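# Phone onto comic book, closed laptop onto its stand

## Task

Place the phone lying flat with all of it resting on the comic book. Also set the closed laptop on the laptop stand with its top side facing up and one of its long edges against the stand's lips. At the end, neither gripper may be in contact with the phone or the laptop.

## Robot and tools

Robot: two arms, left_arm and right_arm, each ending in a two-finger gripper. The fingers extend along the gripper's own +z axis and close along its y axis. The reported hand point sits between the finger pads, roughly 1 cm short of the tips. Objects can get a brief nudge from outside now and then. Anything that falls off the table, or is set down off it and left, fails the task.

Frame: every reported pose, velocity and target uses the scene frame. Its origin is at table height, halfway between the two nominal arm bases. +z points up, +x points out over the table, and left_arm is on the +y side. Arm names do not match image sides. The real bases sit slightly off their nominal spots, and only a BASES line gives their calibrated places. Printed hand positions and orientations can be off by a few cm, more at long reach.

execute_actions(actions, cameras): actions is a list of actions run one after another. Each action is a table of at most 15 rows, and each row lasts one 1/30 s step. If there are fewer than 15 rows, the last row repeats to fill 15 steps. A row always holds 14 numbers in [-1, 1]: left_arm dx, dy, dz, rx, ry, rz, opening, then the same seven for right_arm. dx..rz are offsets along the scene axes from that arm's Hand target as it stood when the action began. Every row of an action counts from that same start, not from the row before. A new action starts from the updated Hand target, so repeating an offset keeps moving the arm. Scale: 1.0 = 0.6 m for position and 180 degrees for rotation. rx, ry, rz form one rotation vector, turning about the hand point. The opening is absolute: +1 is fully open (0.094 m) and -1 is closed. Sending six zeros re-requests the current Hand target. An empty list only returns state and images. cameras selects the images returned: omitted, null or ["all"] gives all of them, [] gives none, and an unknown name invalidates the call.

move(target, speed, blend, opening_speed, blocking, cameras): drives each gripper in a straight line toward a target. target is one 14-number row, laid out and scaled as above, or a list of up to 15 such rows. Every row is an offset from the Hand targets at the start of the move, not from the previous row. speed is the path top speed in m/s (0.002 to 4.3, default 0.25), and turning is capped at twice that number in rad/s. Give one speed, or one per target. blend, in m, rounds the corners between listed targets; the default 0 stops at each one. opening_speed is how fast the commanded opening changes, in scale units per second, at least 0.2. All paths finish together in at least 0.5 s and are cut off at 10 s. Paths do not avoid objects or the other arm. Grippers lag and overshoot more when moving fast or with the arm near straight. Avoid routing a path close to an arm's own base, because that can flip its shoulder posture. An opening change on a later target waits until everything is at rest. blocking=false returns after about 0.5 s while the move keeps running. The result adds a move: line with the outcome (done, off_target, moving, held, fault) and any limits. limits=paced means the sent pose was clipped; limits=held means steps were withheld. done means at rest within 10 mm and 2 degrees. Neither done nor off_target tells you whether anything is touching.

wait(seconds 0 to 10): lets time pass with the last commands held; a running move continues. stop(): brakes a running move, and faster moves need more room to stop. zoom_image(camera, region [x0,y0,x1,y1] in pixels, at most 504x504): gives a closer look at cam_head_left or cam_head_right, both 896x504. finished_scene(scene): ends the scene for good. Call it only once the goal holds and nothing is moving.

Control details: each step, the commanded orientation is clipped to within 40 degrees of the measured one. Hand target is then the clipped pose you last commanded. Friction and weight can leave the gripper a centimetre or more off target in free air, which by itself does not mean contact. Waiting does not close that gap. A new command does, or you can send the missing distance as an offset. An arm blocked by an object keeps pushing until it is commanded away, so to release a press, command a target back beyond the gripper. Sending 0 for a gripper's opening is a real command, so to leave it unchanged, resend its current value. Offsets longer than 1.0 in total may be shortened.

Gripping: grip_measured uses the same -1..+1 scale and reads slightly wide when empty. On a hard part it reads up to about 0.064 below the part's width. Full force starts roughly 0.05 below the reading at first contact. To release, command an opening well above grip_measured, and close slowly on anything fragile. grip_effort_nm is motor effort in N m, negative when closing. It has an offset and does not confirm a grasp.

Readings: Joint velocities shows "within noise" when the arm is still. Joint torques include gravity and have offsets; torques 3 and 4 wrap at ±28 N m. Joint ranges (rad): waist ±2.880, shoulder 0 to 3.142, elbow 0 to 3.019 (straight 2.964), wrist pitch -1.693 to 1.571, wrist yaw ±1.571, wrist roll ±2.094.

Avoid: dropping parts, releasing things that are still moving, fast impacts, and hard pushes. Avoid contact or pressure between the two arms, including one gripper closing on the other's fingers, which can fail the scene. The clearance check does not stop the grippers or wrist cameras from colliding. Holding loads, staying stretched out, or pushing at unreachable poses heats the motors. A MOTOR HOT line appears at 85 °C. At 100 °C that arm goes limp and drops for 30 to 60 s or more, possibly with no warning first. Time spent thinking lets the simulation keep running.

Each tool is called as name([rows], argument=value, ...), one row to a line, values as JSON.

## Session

execute_actions(actions=[])

zoom_image(camera="cam_head_left", region=[60, 150, 380, 450])

zoom_image(camera="cam_head_right", region=[60, 150, 380, 450])

zoom_image(camera="cam_head_left", region=[380, 150, 720, 450])

zoom_image(camera="cam_head_right", region=[380, 150, 720, 450])

Scene clock: 0.00 s.
left_arm: end_effector_position=(+0.5762, +0.0326, +0.2203) grip_measured=+1.000 grip_effort_nm=n/a end_effector_quat_wxyz=(+0.373, -0.189, +0.872, +0.255) | right_arm: end_effector_position=(+0.2773, -0.6663, +0.2408) grip_measured=+1.000 grip_effort_nm=n/a end_effector_quat_wxyz=(+0.133, +0.606, +0.784, +0.005)
Joint positions: left_arm=[-0.632 1.766 1.516 -1.115 -0.923 -0.928 0.094] | right_arm=[-0.891 1.408 1.311 -1.216 -0.069 0.44 0.094]
Joint velocities: within noise
Joint torques (N m): no reading
Motor temperatures (°C): left_arm=[22 25 33 24 27 23 28] | right_arm=[26 31 36 25 24 23 25]
Heat: left arm: hottest elbow 33 °C; right arm: hottest elbow 36 °C.
Hand target: left_arm +0.5823, +0.0284, +0.2385; +0.386, -0.198, +0.868, +0.242 | right_arm +0.2820, -0.6720, +0.2484; +0.142, +0.605, +0.783, +0.003
Tool commands: left_gripper/opening=+1.0 right_gripper/opening=+1.0

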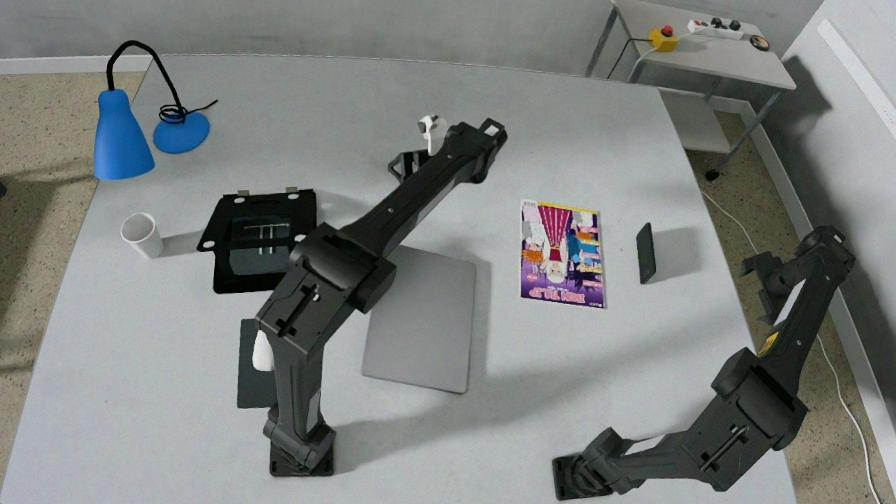

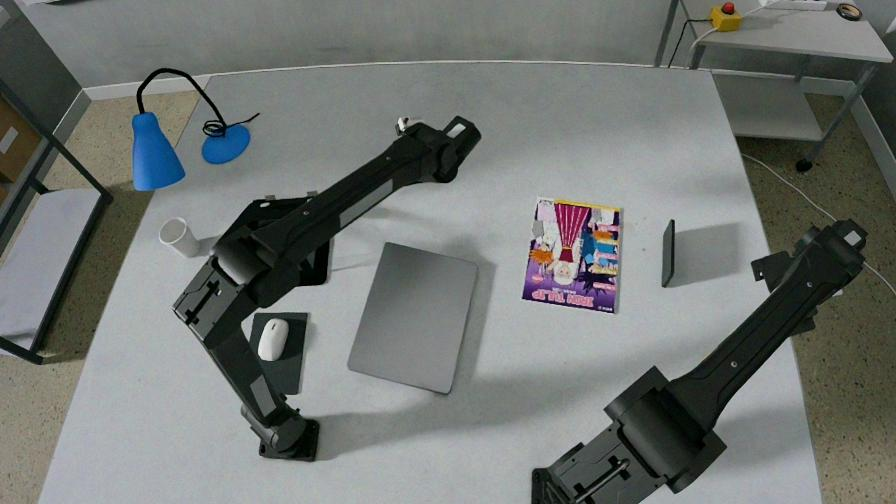

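Scaled by 1.575.

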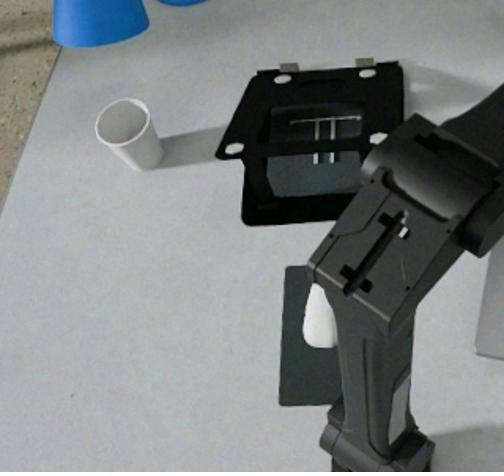

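Scaled by 1.575.

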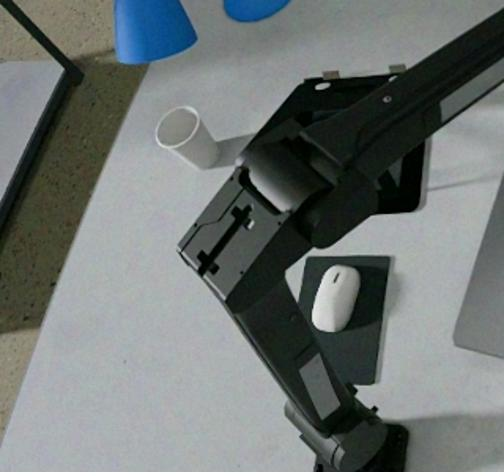

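Scaled by 1.482.

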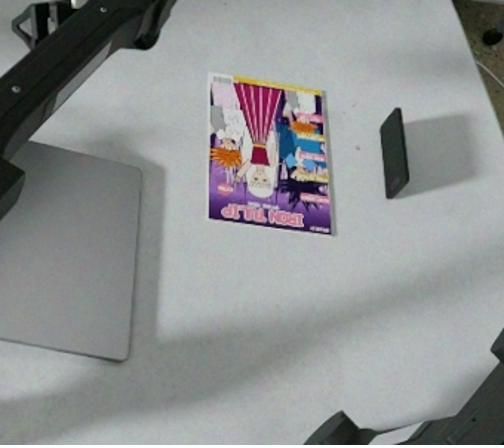

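Scaled by 1.482.

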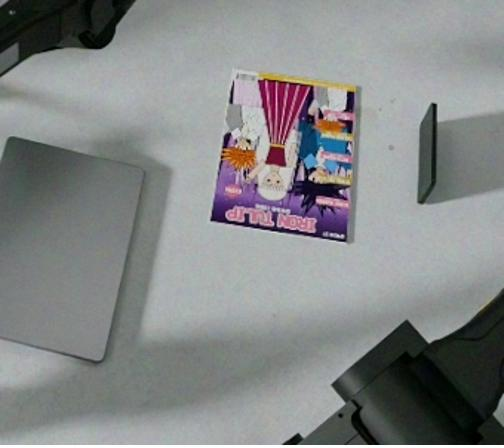

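move(target=[-0.554,0.653,0.10,-0.161,0.257,-0.132,1,0.397,0.195,-0.05,-0.002,0.097,0.415,0.5], speed=0.35)

zoom_image(camera="cam_head_left", region=[480, 150, 760, 400])

zoom_image(camera="cam_head_right", region=[480, 150, 760, 400])

zoom_image(camera="cam_head_left", region=[160, 170, 500, 420])

zoom_image(camera="cam_head_right", region=[160, 170, 500, 420])

Scene clock: 22.93 s.
left_arm: end_effector_position=(+0.2410, +0.4085, +0.2728) grip_measured=+1.000 grip_effort_nm=0.022 end_effector_quat_wxyz=(-0.015, +0.002, +1.000, -0.010) | right_arm: end_effector_position=(+0.5047, -0.5504, +0.2160) grip_measured=+0.501 grip_effort_nm=-0.081 end_effector_quat_wxyz=(-0.005, +0.008, +1.000, +0.003)
Joint positions: left_arm=[0.639 1.059 1.123 -1.671 -0.003 0.671 0.094] | right_arm=[-0.429 1.893 1.876 -1.565 -0.002 -0.409 0.071]
Joint velocities: within noise
Joint torques (N m): left_arm=[-0.09 -6.24 16.5 -0.13 0.1 0.13] | right_arm=[0.73 -20.25 13.11 -0.2 0.07 0.08]
Motor temperatures (°C): left_arm=[22 27 36 24 27 23 28] | right_arm=[26 32 43 25 24 23 25]
Heat: left arm: hottest elbow 36 °C; right arm: hottest elbow 43 °C.
Hand target: left_arm +0.2500, +0.4202, +0.2985; +0.001, +0.000, +1.000, +0.000 | right_arm +0.5203, -0.5550, +0.2184; +0.001, +0.001, +1.000, +0.000
Off the commanded pose: left_arm 0.030 m, 2 deg | right_arm 0.016 m, 1 deg.
joint sent to its limit (left arm) — joint 4 (wrist pitch), lower limit. The joint targets still meet the commanded pose.
move: off_target (left_arm, right_arm)

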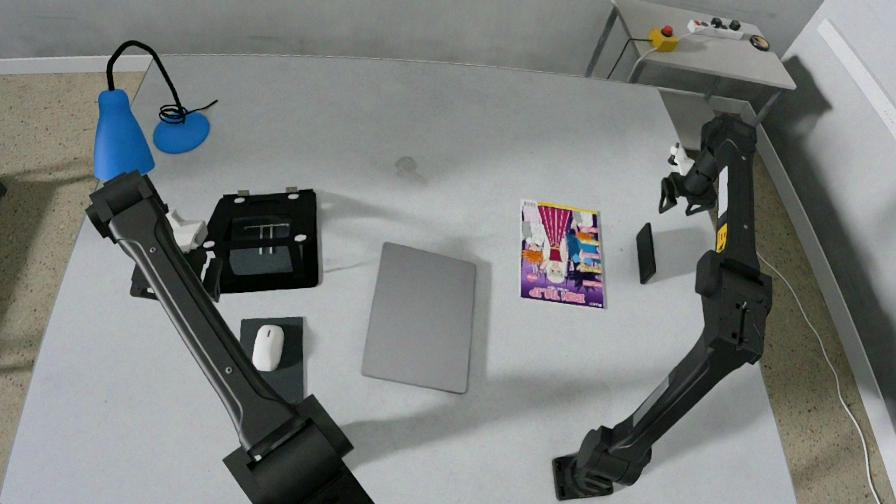

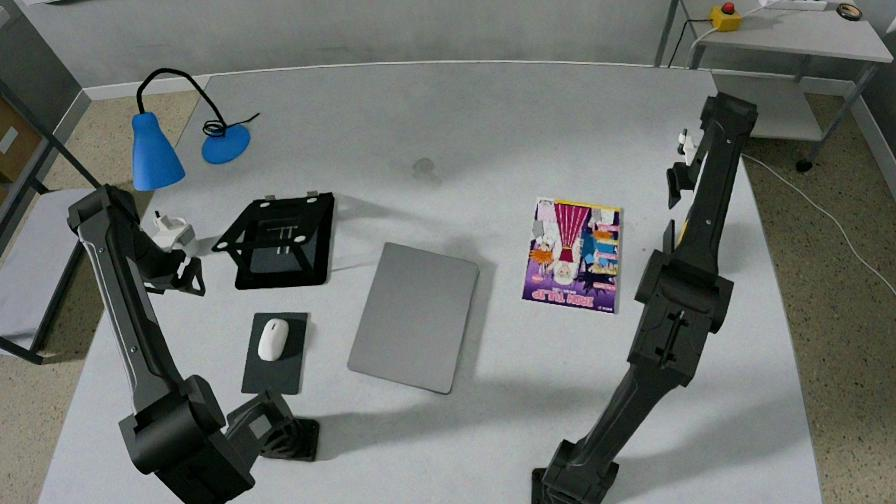

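Scaled by 1.800.

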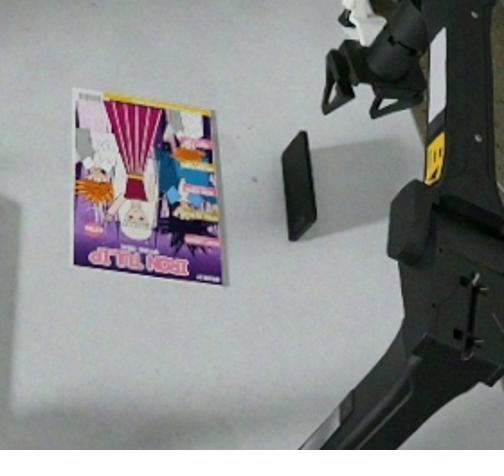

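Scaled by 1.800.

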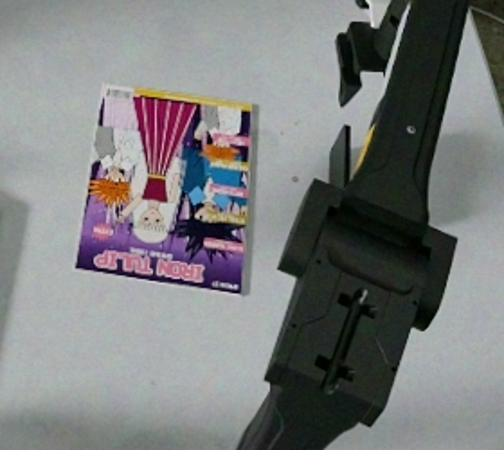

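Scaled by 1.482.

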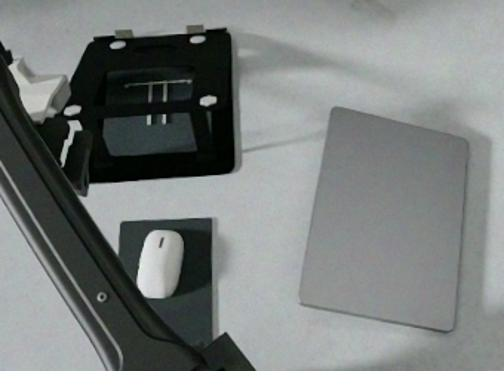

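Scaled by 1.482.

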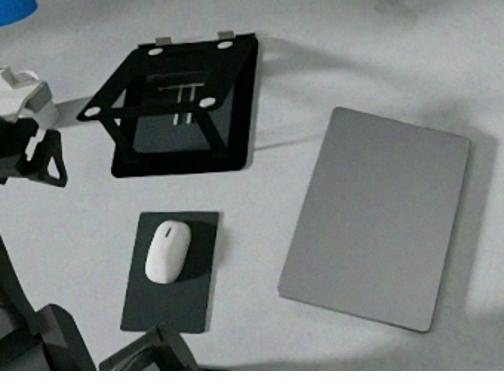

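move(target=[0,0,0,0,0,0,1,-0.04,0.005,-0.15,0,0,-0.033,0.5], speed=0.25)

zoom_image(camera="cam_head_left", region=[560, 150, 760, 330])

zoom_image(camera="cam_head_right", region=[560, 150, 760, 330])

Scene clock: 36.20 s.
left_arm: end_effector_position=(+0.2409, +0.4084, +0.2728) grip_measured=+1.000 grip_effort_nm=0.022 end_effector_quat_wxyz=(-0.015, +0.002, +1.000, -0.010) | right_arm: end_effector_position=(+0.4990, -0.5478, +0.1374) grip_measured=+0.501 grip_effort_nm=-0.081 end_effector_quat_wxyz=(+0.005, +0.045, +0.999, -0.001)
Joint positions: left_arm=[0.639 1.059 1.123 -1.672 -0.003 0.672 0.094] | right_arm=[-0.429 1.889 1.662 -1.335 -0.002 -0.334 0.071]
Joint velocities: within noise
Joint torques (N m): left_arm=[0.15 -6.18 16.46 0.01 0.11 0.12] | right_arm=[-0.15 -22.42 7.9 0.51 0.07 0.31]
Motor temperatures (°C): left_arm=[22 27 40 24 27 23 28] | right_arm=[26 32 46 25 24 23 25]
Heat: left arm: hottest elbow 40 °C; right arm: hottest elbow 46 °C.
Hand target: left_arm +0.2500, +0.4202, +0.2985; +0.001, +0.000, +1.000, +0.000 | right_arm +0.4963, -0.5520, +0.1284; +0.000, +0.053, +0.999, +0.000
Off the commanded pose: left_arm 0.030 m, 2 deg | right_arm 0.010 m, 1 deg.
joint sent to its limit (left arm) — joint 4 (wrist pitch), lower limit. The joint targets still meet the commanded pose.
move: off_target (left_arm)

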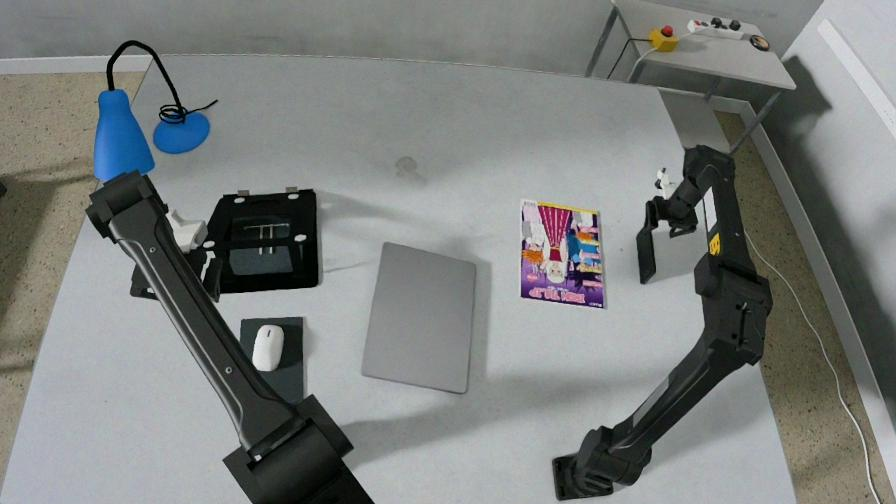

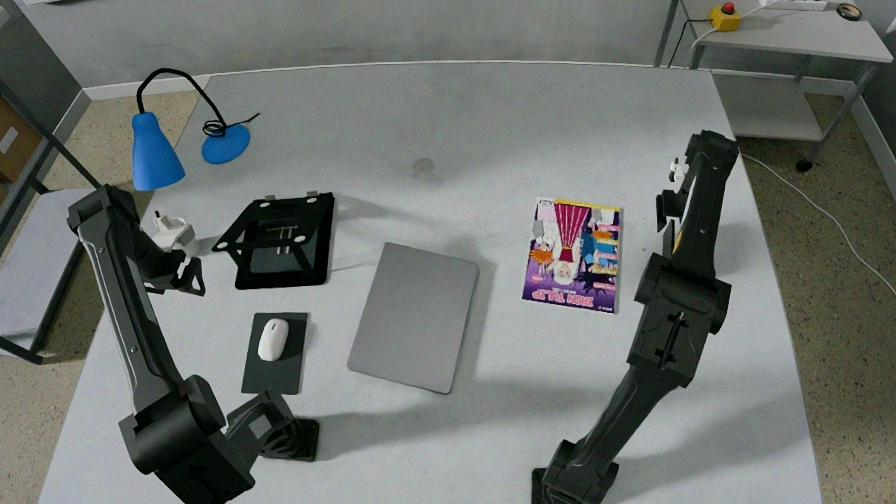

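Scaled by 2.520.

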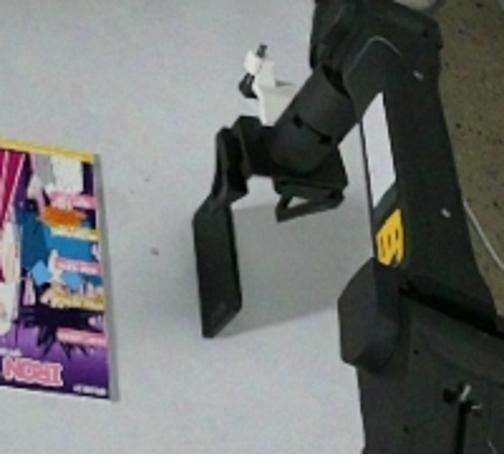

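Scaled by 2.520.

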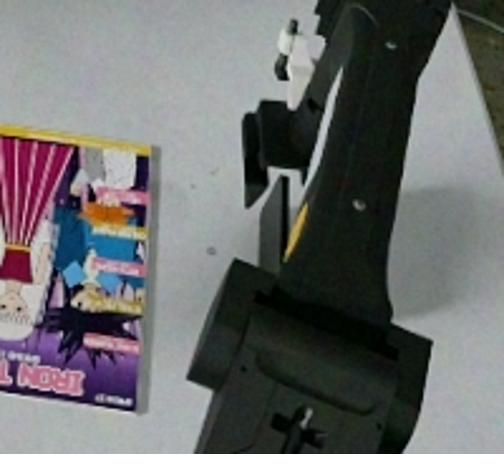

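move(target=[0,0,0,0,0,0,1,-0.025,0,-0.135,0,0,0,0.5], speed=0.15)

zoom_image(camera="cam_head_left", region=[560, 150, 760, 330])

zoom_image(camera="cam_head_right", region=[560, 150, 760, 330])

Scene clock: 42.70 s.
left_arm: end_effector_position=(+0.2409, +0.4085, +0.2728) grip_measured=+1.000 grip_effort_nm=0.022 end_effector_quat_wxyz=(-0.015, +0.002, +1.000, -0.010) | right_arm: end_effector_position=(+0.4876, -0.5469, +0.0701) grip_measured=+0.501 grip_effort_nm=-0.081 end_effector_quat_wxyz=(+0.016, +0.049, +0.999, -0.005)
Joint positions: left_arm=[0.639 1.059 1.123 -1.672 -0.003 0.672 0.094] | right_arm=[-0.436 1.902 1.496 -1.131 -0.002 -0.333 0.071]
Joint velocities: within noise
Joint torques (N m): left_arm=[0.21 -6.48 16.42 -0.05 0.13 0.09] | right_arm=[-0.32 -19.31 7.23 0.59 0.07 0.12]
Motor temperatures (°C): left_arm=[22 26 41 24 27 23 28] | right_arm=[26 32 44 25 24 23 25]
Heat: left arm: hottest elbow 41 °C; right arm: hottest elbow 44 °C.
Hand target: left_arm +0.2499, +0.4202, +0.2985; +0.001, +0.000, +1.000, +0.000 | right_arm +0.4812, -0.5519, +0.0475; +0.001, +0.053, +0.999, +0.000
Off the commanded pose: left_arm 0.030 m, 2 deg | right_arm 0.024 m, 2 deg.
joint sent to its limit (left arm) — joint 4 (wrist pitch), lower limit. The joint targets still meet the commanded pose.
move: off_target (left_arm, right_arm)

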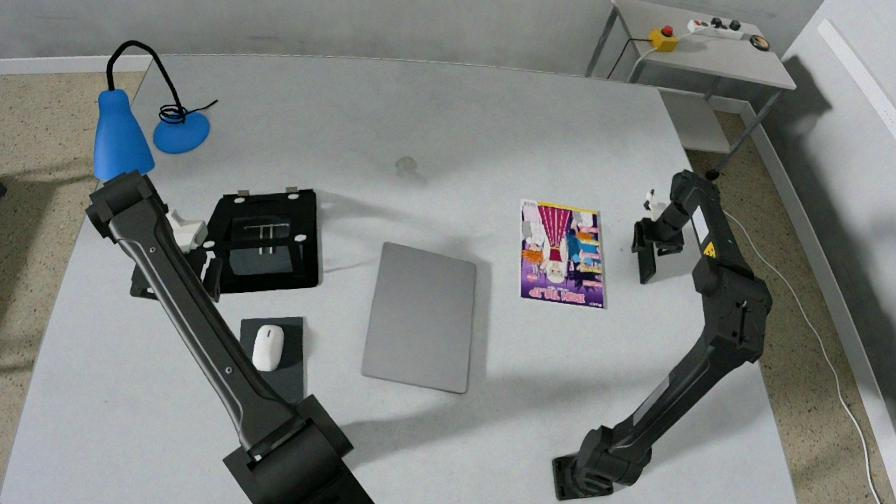

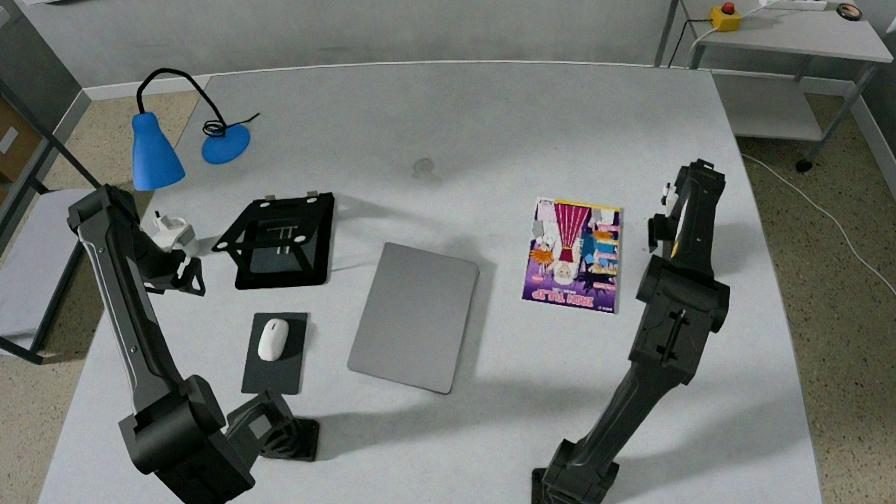

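Scaled by 2.520.

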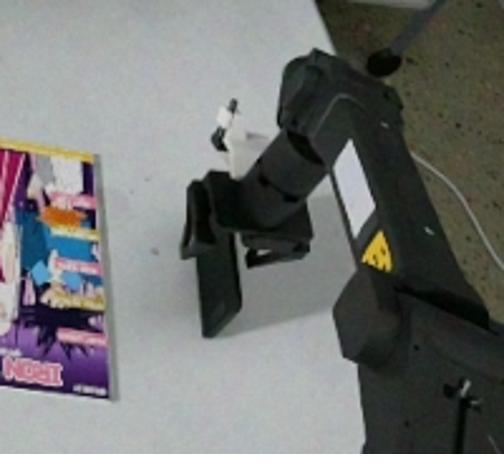

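Scaled by 2.520.

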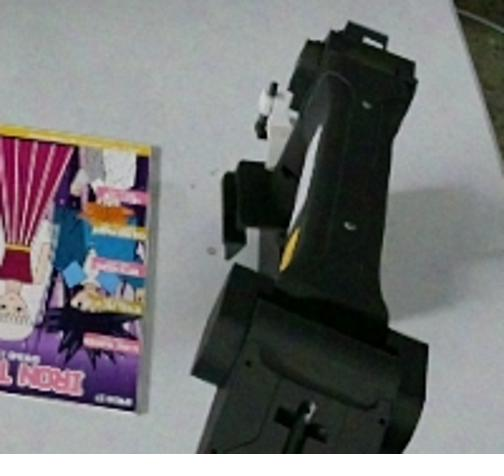

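move(target=[0,0,0,0,0,0,1,-0.008,0,-0.026,0,0,0,0.5], speed=0.1, cameras=[])

move(target=[0,0,0,0,0,0,1,0,0,0,0,0,0,-0.9], opening_speed=0.6)

zoom_image(camera="cam_head_left", region=[560, 150, 760, 330])

Scene clock: 47.43 s.
left_arm: end_effector_position=(+0.2409, +0.4084, +0.2728) grip_measured=+1.000 grip_effort_nm=0.022 end_effector_quat_wxyz=(-0.015, +0.002, +1.000, -0.010) | right_arm: end_effector_position=(+0.4843, -0.5473, +0.0563) grip_measured=+0.501 grip_effort_nm=-0.081 end_effector_quat_wxyz=(+0.018, +0.050, +0.999, -0.006)
Joint positions: left_arm=[0.639 1.059 1.123 -1.672 -0.003 0.672 0.094] | right_arm=[-0.439 1.907 1.465 -1.09 -0.002 -0.333 0.071]
Joint velocities: within noise
Joint torques (N m): left_arm=[-0.5 -6.42 16.73 -0.05 0.14 0.13] | right_arm=[-0.38 -18.96 6.86 0.5 0.07 0.09]
Motor temperatures (°C): left_arm=[22 26 42 24 27 23 28] | right_arm=[26 33 44 25 24 23 25]
Heat: left arm: hottest elbow 42 °C; right arm: hottest elbow 44 °C.
Hand target: left_arm +0.2499, +0.4202, +0.2985; +0.001, +0.000, +1.000, +0.000 | right_arm +0.4764, -0.5519, +0.0318; +0.000, +0.053, +0.999, +0.000
Off the commanded pose: left_arm 0.030 m, 2 deg | right_arm 0.026 m, 2 deg.
joint sent to its limit (left arm) — joint 4 (wrist pitch), lower limit. The joint targets still meet the commanded pose.
move: off_target (left_arm, right_arm)
No camera images: "cameras" was empty.

Scene clock: 49.97 s.
left_arm: end_effector_position=(+0.2409, +0.4084, +0.2728) grip_measured=+1.000 grip_effort_nm=0.017 end_effector_quat_wxyz=(-0.015, +0.002, +1.000, -0.010) | right_arm: end_effector_position=(+0.4836, -0.5499, +0.0564) grip_measured=-0.843 grip_effort_nm=-0.960 end_effector_quat_wxyz=(+0.019, +0.052, +0.998, -0.008)
Joint positions: left_arm=[0.639 1.059 1.123 -1.672 -0.003 0.672 0.094] | right_arm=[-0.443 1.907 1.465 -1.088 0.001 -0.333 0.007]
Joint velocities: within noise
Joint torques (N m): left_arm=[0.09 -6.95 16.42 0.03 0.16 0.14] | right_arm=[-0.26 -19.31 6.97 0.57 -0.02 0.09]
Motor temperatures (°C): left_arm=[22 26 42 24 27 23 28] | right_arm=[26 33 44 25 24 23 25]
Heat: left arm: hottest elbow 42 °C; right arm: hottest elbow 44 °C.
Hand target: left_arm +0.2499, +0.4202, +0.2985; +0.001, +0.000, +1.000, +0.000 | right_arm +0.4764, -0.5520, +0.0319; +0.001, +0.053, +0.999, +0.000
Off the commanded pose: left_arm 0.030 m, 2 deg | right_arm 0.026 m, 2 deg.
joint sent to its limit (left arm) — joint 4 (wrist pitch), lower limit. The joint targets still meet the commanded pose.
move: off_target (left_arm, right_arm)

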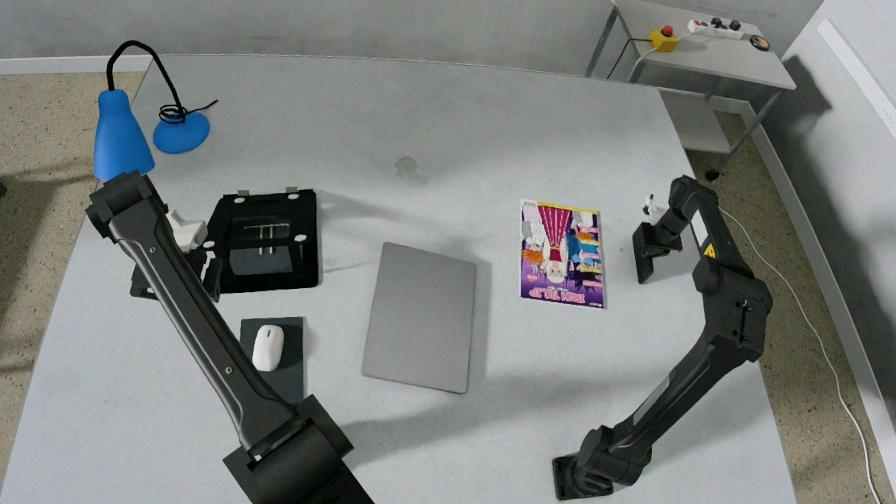

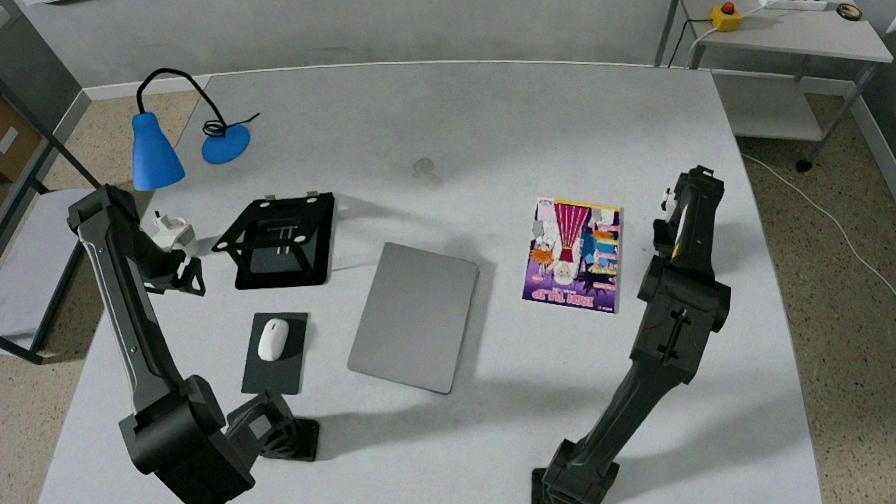

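Scaled by 2.520.

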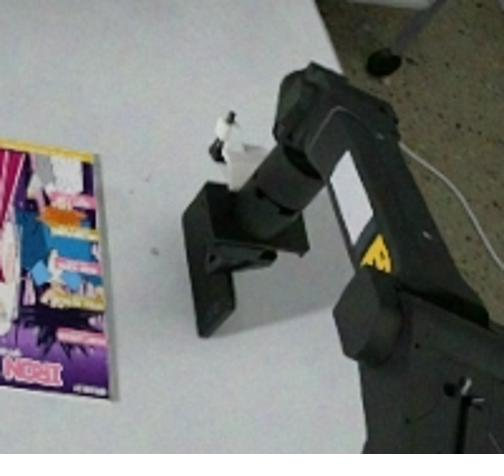

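move([
  [0,0,0,0,0,0,1,0,0,0.2,0,0,0,-0.9],
  [0,0,0,0,0,0,1,0.06,0.345,0.22,-0.332,0.035,0,-0.9],
], speed=[0.15,0.3])

zoom_image(camera="cam_head_left", region=[480, 150, 700, 350])

zoom_image(camera="cam_head_right", region=[480, 150, 700, 350])

Scene clock: 57.73 s.
left_arm: end_effector_position=(+0.2409, +0.4084, +0.2728) grip_measured=+1.000 grip_effort_nm=0.017 end_effector_quat_wxyz=(-0.015, +0.002, +1.000, -0.010) | right_arm: end_effector_position=(+0.4958, -0.3483, +0.1567) grip_measured=-0.847 grip_effort_nm=-1.038 end_effector_quat_wxyz=(-0.034, +0.036, +0.866, -0.498)
Joint positions: left_arm=[0.639 1.059 1.123 -1.672 -0.003 0.672 0.094] | right_arm=[0.194 1.972 1.585 -1.666 0.968 0.539 0.007]
Joint velocities: within noise
Joint torques (N m): left_arm=[-0.97 -6.59 16.61 0.05 0.1 0.13] | right_arm=[0.56 -20.07 11.62 -1.1 0.77 0.34]
Motor temperatures (°C): left_arm=[22 26 43 24 27 23 28] | right_arm=[26 33 44 25 24 23 26]
Heat: left arm: hottest elbow 43 °C; right arm: hottest elbow 44 °C.
Hand target: left_arm +0.2499, +0.4202, +0.2985; +0.001, +0.000, +1.000, +0.000 | right_arm +0.5124, -0.3450, +0.1639; -0.025, +0.046, +0.864, -0.500
Off the commanded pose: left_arm 0.030 m, 2 deg | right_arm 0.018 m, 2 deg.
joint sent to its limit (left arm) — joint 4 (wrist pitch), lower limit. The joint targets still meet the commanded pose.
joint sent to its limit (right arm) — joint 4 (wrist pitch), lower limit. The joint targets still meet the commanded pose.
move: off_target (left_arm, right_arm)

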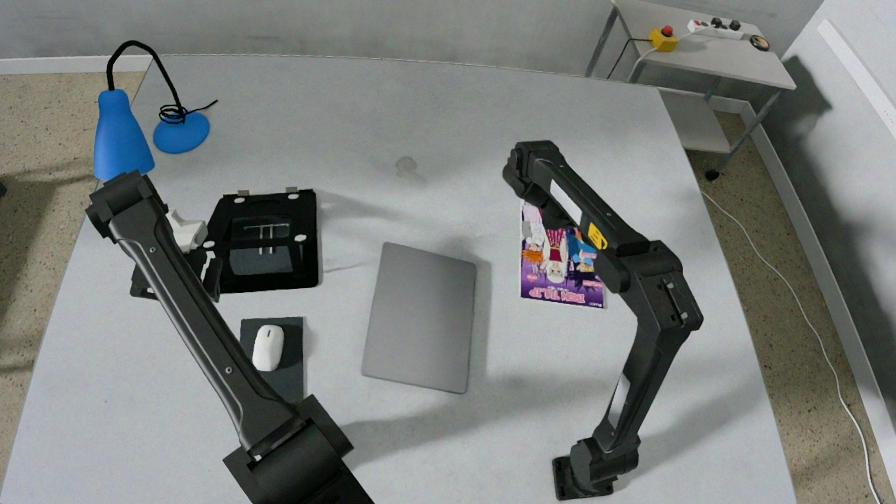

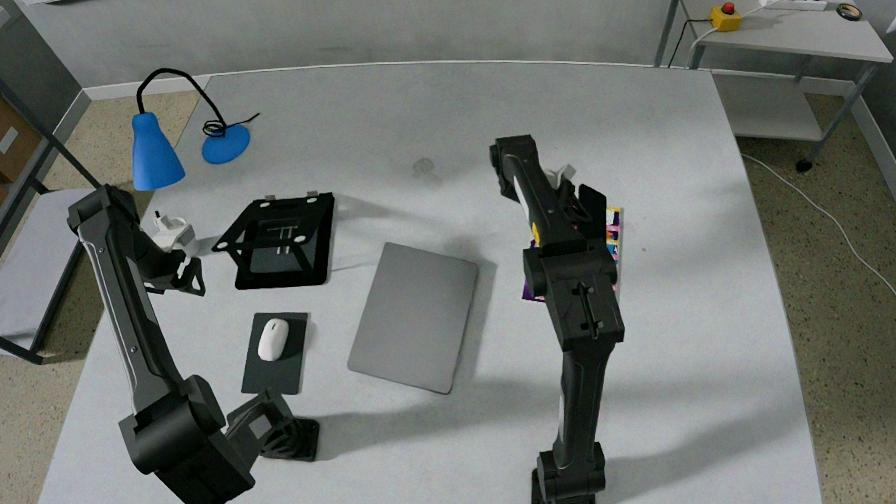

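Scaled by 2.291.

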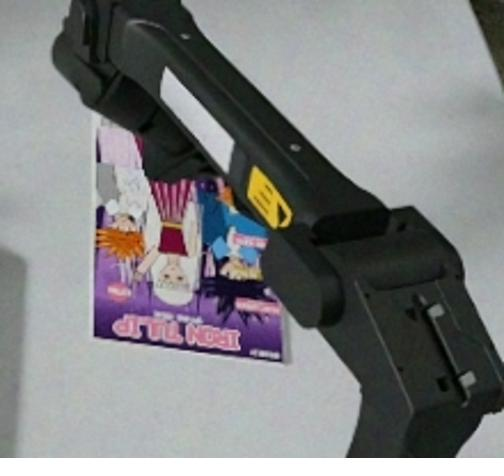

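Scaled by 2.291.

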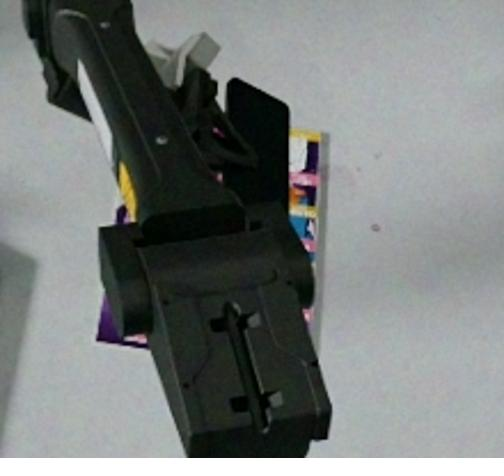

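move(target=[0,0,0,0,0,0,1,0.0,-0.015,-0.15,0,0,0,-0.9], speed=0.15)

zoom_image(camera="cam_head_left", region=[480, 150, 700, 350])

zoom_image(camera="cam_head_right", region=[480, 150, 700, 350])

Scene clock: 60.73 s.
left_arm: end_effector_position=(+0.2409, +0.4084, +0.2728) grip_measured=+1.000 grip_effort_nm=0.022 end_effector_quat_wxyz=(-0.015, +0.002, +1.000, -0.010) | right_arm: end_effector_position=(+0.5125, -0.3462, +0.0818) grip_measured=-0.847 grip_effort_nm=-1.038 end_effector_quat_wxyz=(-0.019, +0.044, +0.867, -0.496)
Joint positions: left_arm=[0.639 1.059 1.123 -1.672 -0.003 0.672 0.094] | right_arm=[0.193 2.085 1.56 -1.496 0.974 0.54 0.007]
Joint velocities: within noise
Joint torques (N m): left_arm=[-0.26 -6.53 16.44 -0.17 0.17 0.14] | right_arm=[-0.15 -22.83 6.72 -0.24 0.82 0.23]
Motor temperatures (°C): left_arm=[22 26 44 24 27 23 28] | right_arm=[26 33 44 25 24 23 26]
Heat: left arm: hottest elbow 44 °C; right arm: hottest elbow 44 °C.
Hand target: left_arm +0.2499, +0.4202, +0.2985; +0.001, +0.000, +1.000, +0.000 | right_arm +0.5124, -0.3539, +0.0739; -0.025, +0.046, +0.864, -0.500
Off the commanded pose: left_arm 0.030 m, 2 deg | right_arm 0.011 m, 1 deg.
joint sent to its limit (left arm) — joint 4 (wrist pitch), lower limit. The joint targets still meet the commanded pose.
move: off_target (left_arm, right_arm)

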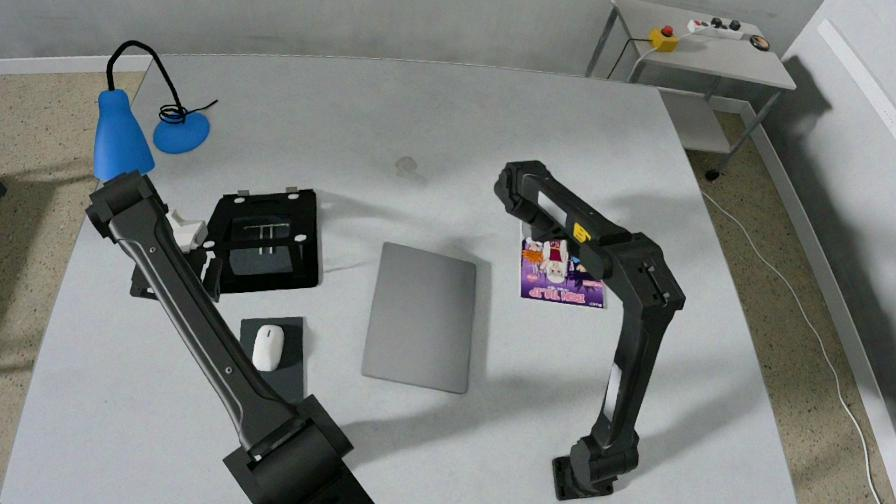

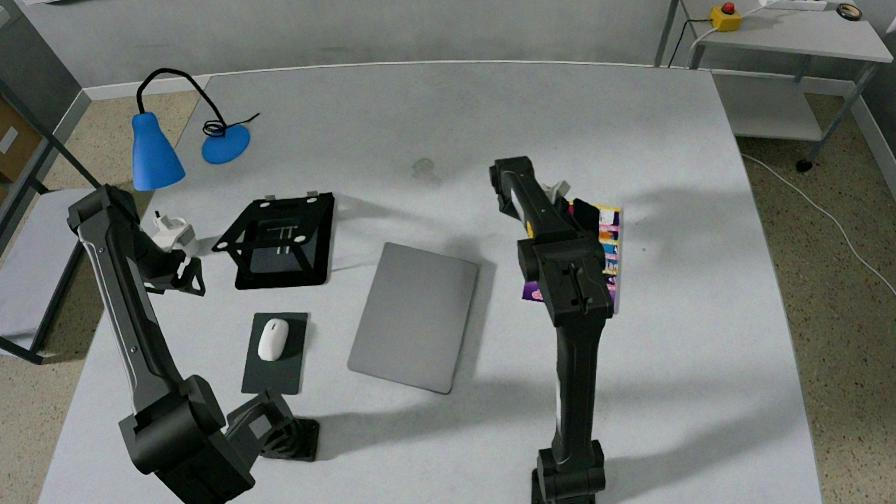

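Scaled by 2.291.

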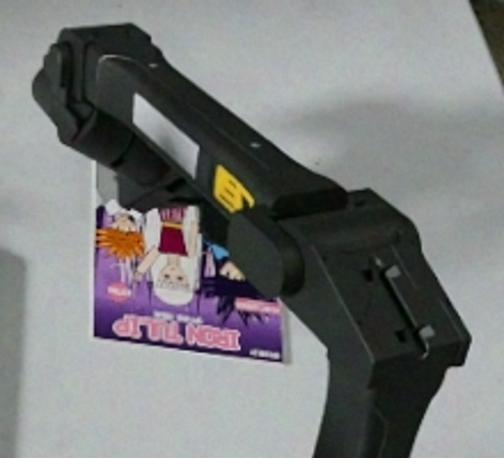

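Scaled by 2.291.

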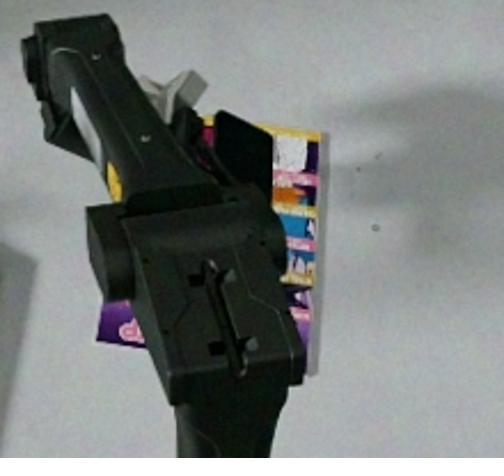

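move([
  [0,0,0,0,0,0,1,-0.037,0.007,-0.03,0,0,0,-0.9],
  [0,0,0,0,0,0,1,-0.037,0.007,-0.088,0,0,0,-0.9],
], speed=[0.1,0.05])

zoom_image(camera="cam_head_left", region=[480, 150, 700, 350])

zoom_image(camera="cam_head_right", region=[480, 150, 700, 350])

Scene clock: 67.87 s.
left_arm: end_effector_position=(+0.2409, +0.4084, +0.2728) grip_measured=+1.000 grip_effort_nm=0.022 end_effector_quat_wxyz=(-0.015, +0.002, +1.000, -0.010) | right_arm: end_effector_position=(+0.4933, -0.3498, +0.0348) grip_measured=-0.847 grip_effort_nm=-1.038 end_effector_quat_wxyz=(-0.019, +0.048, +0.866, -0.497)
Joint positions: left_arm=[0.639 1.059 1.123 -1.672 -0.003 0.672 0.094] | right_arm=[0.193 2.114 1.463 -1.377 0.972 0.554 0.007]
Joint velocities: within noise
Joint torques (N m): left_arm=[-0.56 -5.6 16.57 -0.27 0.11 0.11] | right_arm=[0.5 -20.95 5.61 -0.24 0.62 0.3]
Motor temperatures (°C): left_arm=[22 26 45 24 27 23 28] | right_arm=[26 34 43 25 24 23 26]
Heat: left arm: hottest elbow 45 °C; right arm: hottest elbow 43 °C.
Hand target: left_arm +0.2499, +0.4202, +0.2985; +0.001, +0.000, +1.000, +0.000 | right_arm +0.4903, -0.3497, +0.0212; -0.025, +0.046, +0.864, -0.500
Off the commanded pose: left_arm 0.030 m, 2 deg | right_arm 0.014 m, 1 deg.
joint sent to its limit (left arm) — joint 4 (wrist pitch), lower limit. The joint targets still meet the commanded pose.
move: off_target (left_arm, right_arm)

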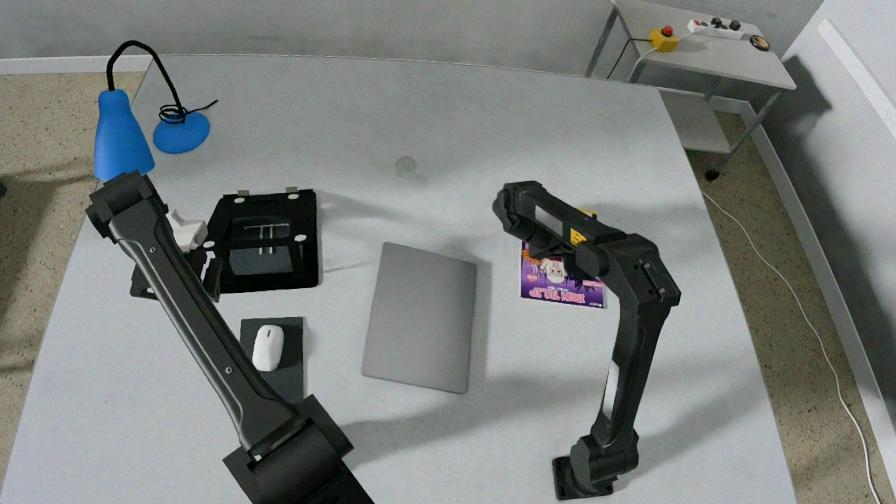

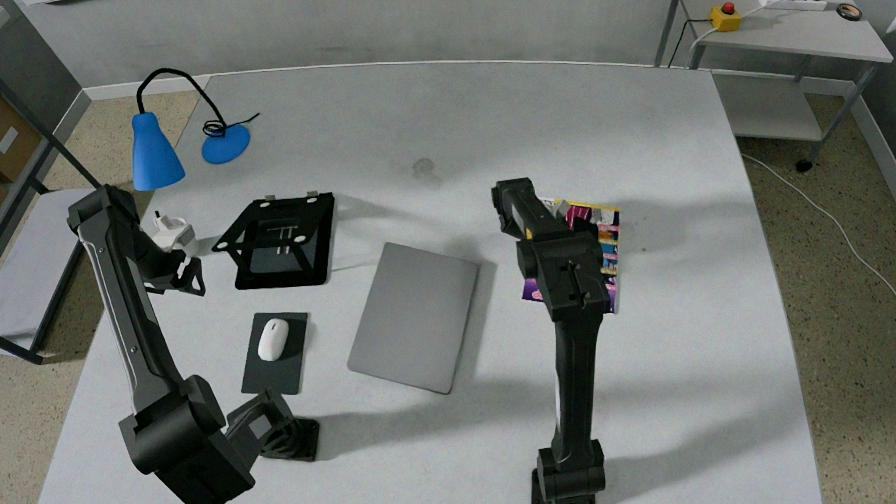

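Scaled by 2.291.

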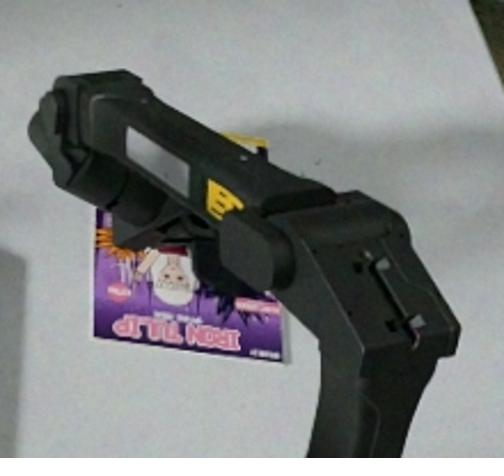

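Scaled by 2.291.

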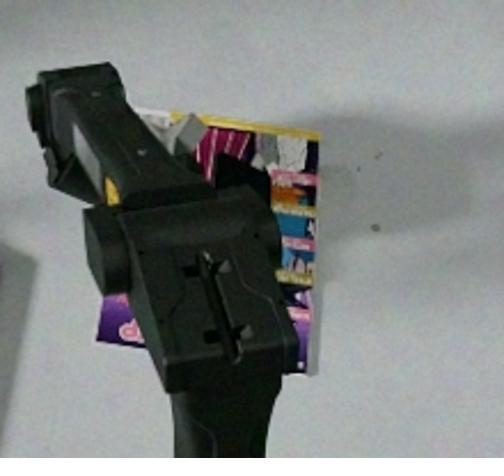

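move(target=[0,0,0,0,0,0,1,0,0,-0.008,0,0,0,-0.4], opening_speed=0.25)

zoom_image(camera="cam_head_right", region=[480, 150, 700, 350])

zoom_image(camera="cam_head_left", region=[480, 150, 700, 350])

Scene clock: 73.83 s.
left_arm: end_effector_position=(+0.2409, +0.4084, +0.2728) grip_measured=+1.000 grip_effort_nm=0.022 end_effector_quat_wxyz=(-0.015, +0.002, +1.000, -0.010) | right_arm: end_effector_position=(+0.4947, -0.3496, +0.0341) grip_measured=-0.402 grip_effort_nm=0.061 end_effector_quat_wxyz=(-0.015, +0.051, +0.867, -0.496)
Joint positions: left_arm=[0.639 1.059 1.123 -1.672 -0.003 0.672 0.094] | right_arm=[0.193 2.114 1.463 -1.368 0.972 0.555 0.028]
Joint velocities: within noise
Joint torques (N m): left_arm=[-0.5 -6.83 16.47 -0.06 0.16 0.16] | right_arm=[0.5 -20.31 5.61 -0.21 0.63 0.3]
Motor temperatures (°C): left_arm=[22 26 45 24 27 23 27] | right_arm=[26 35 43 25 24 23 26]
Heat: left arm: hottest elbow 45 °C; right arm: hottest elbow 43 °C.
Hand target: left_arm +0.2499, +0.4202, +0.2985; +0.001, +0.000, +1.000, +0.000 | right_arm +0.4902, -0.3497, +0.0164; -0.025, +0.046, +0.864, -0.500
Off the commanded pose: left_arm 0.030 m, 2 deg | right_arm 0.018 m, 1 deg.
joint sent to its limit (left arm) — joint 4 (wrist pitch), lower limit. The joint targets still meet the commanded pose.
move: off_target (left_arm, right_arm)

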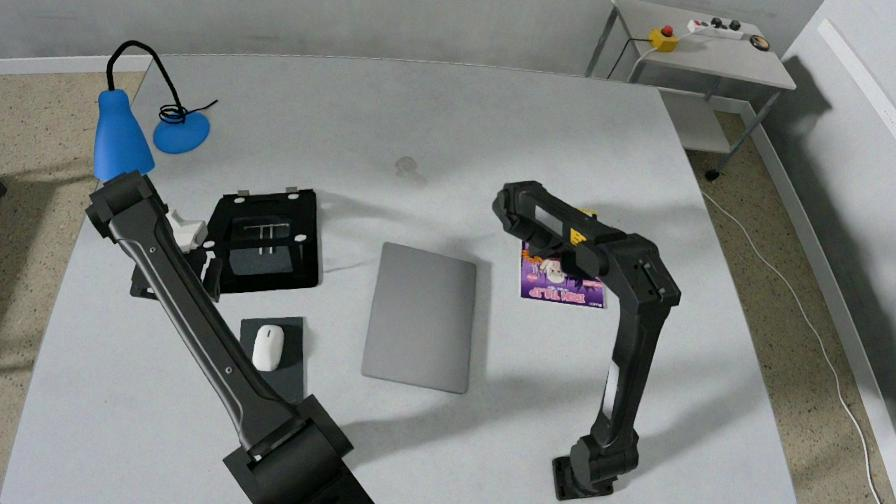

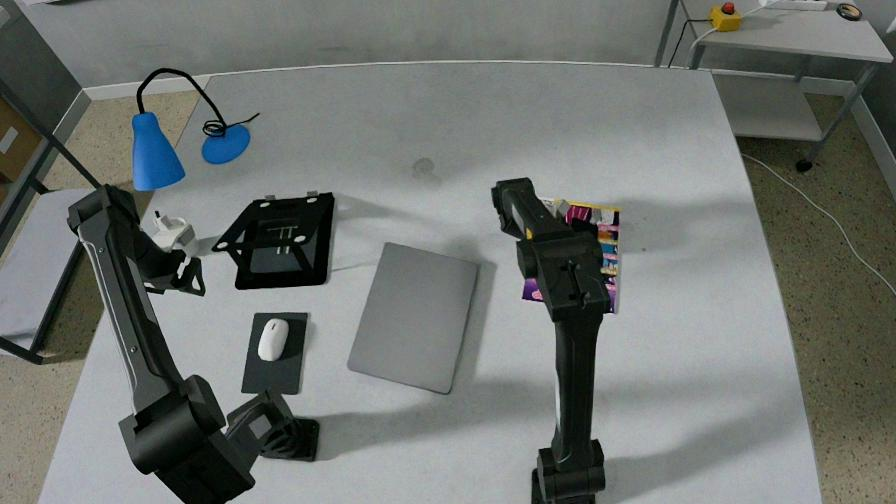

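Scaled by 2.291.

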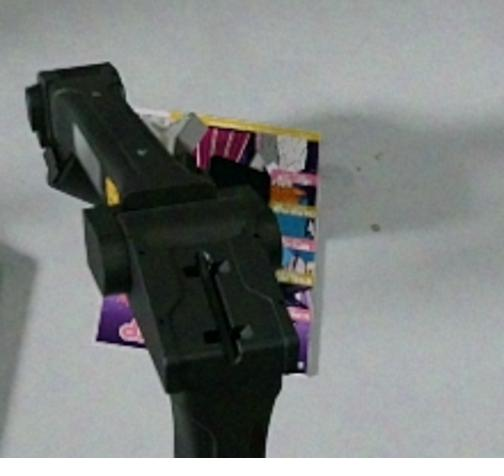

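Scaled by 2.291.

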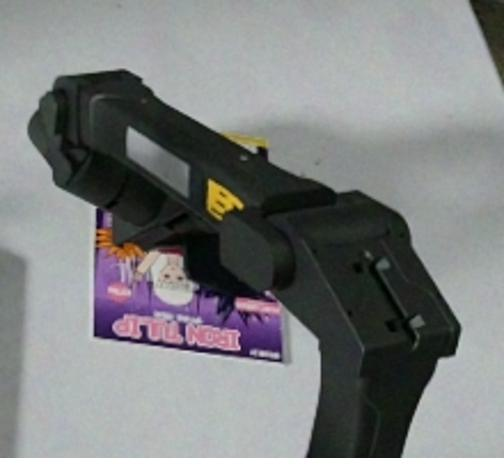

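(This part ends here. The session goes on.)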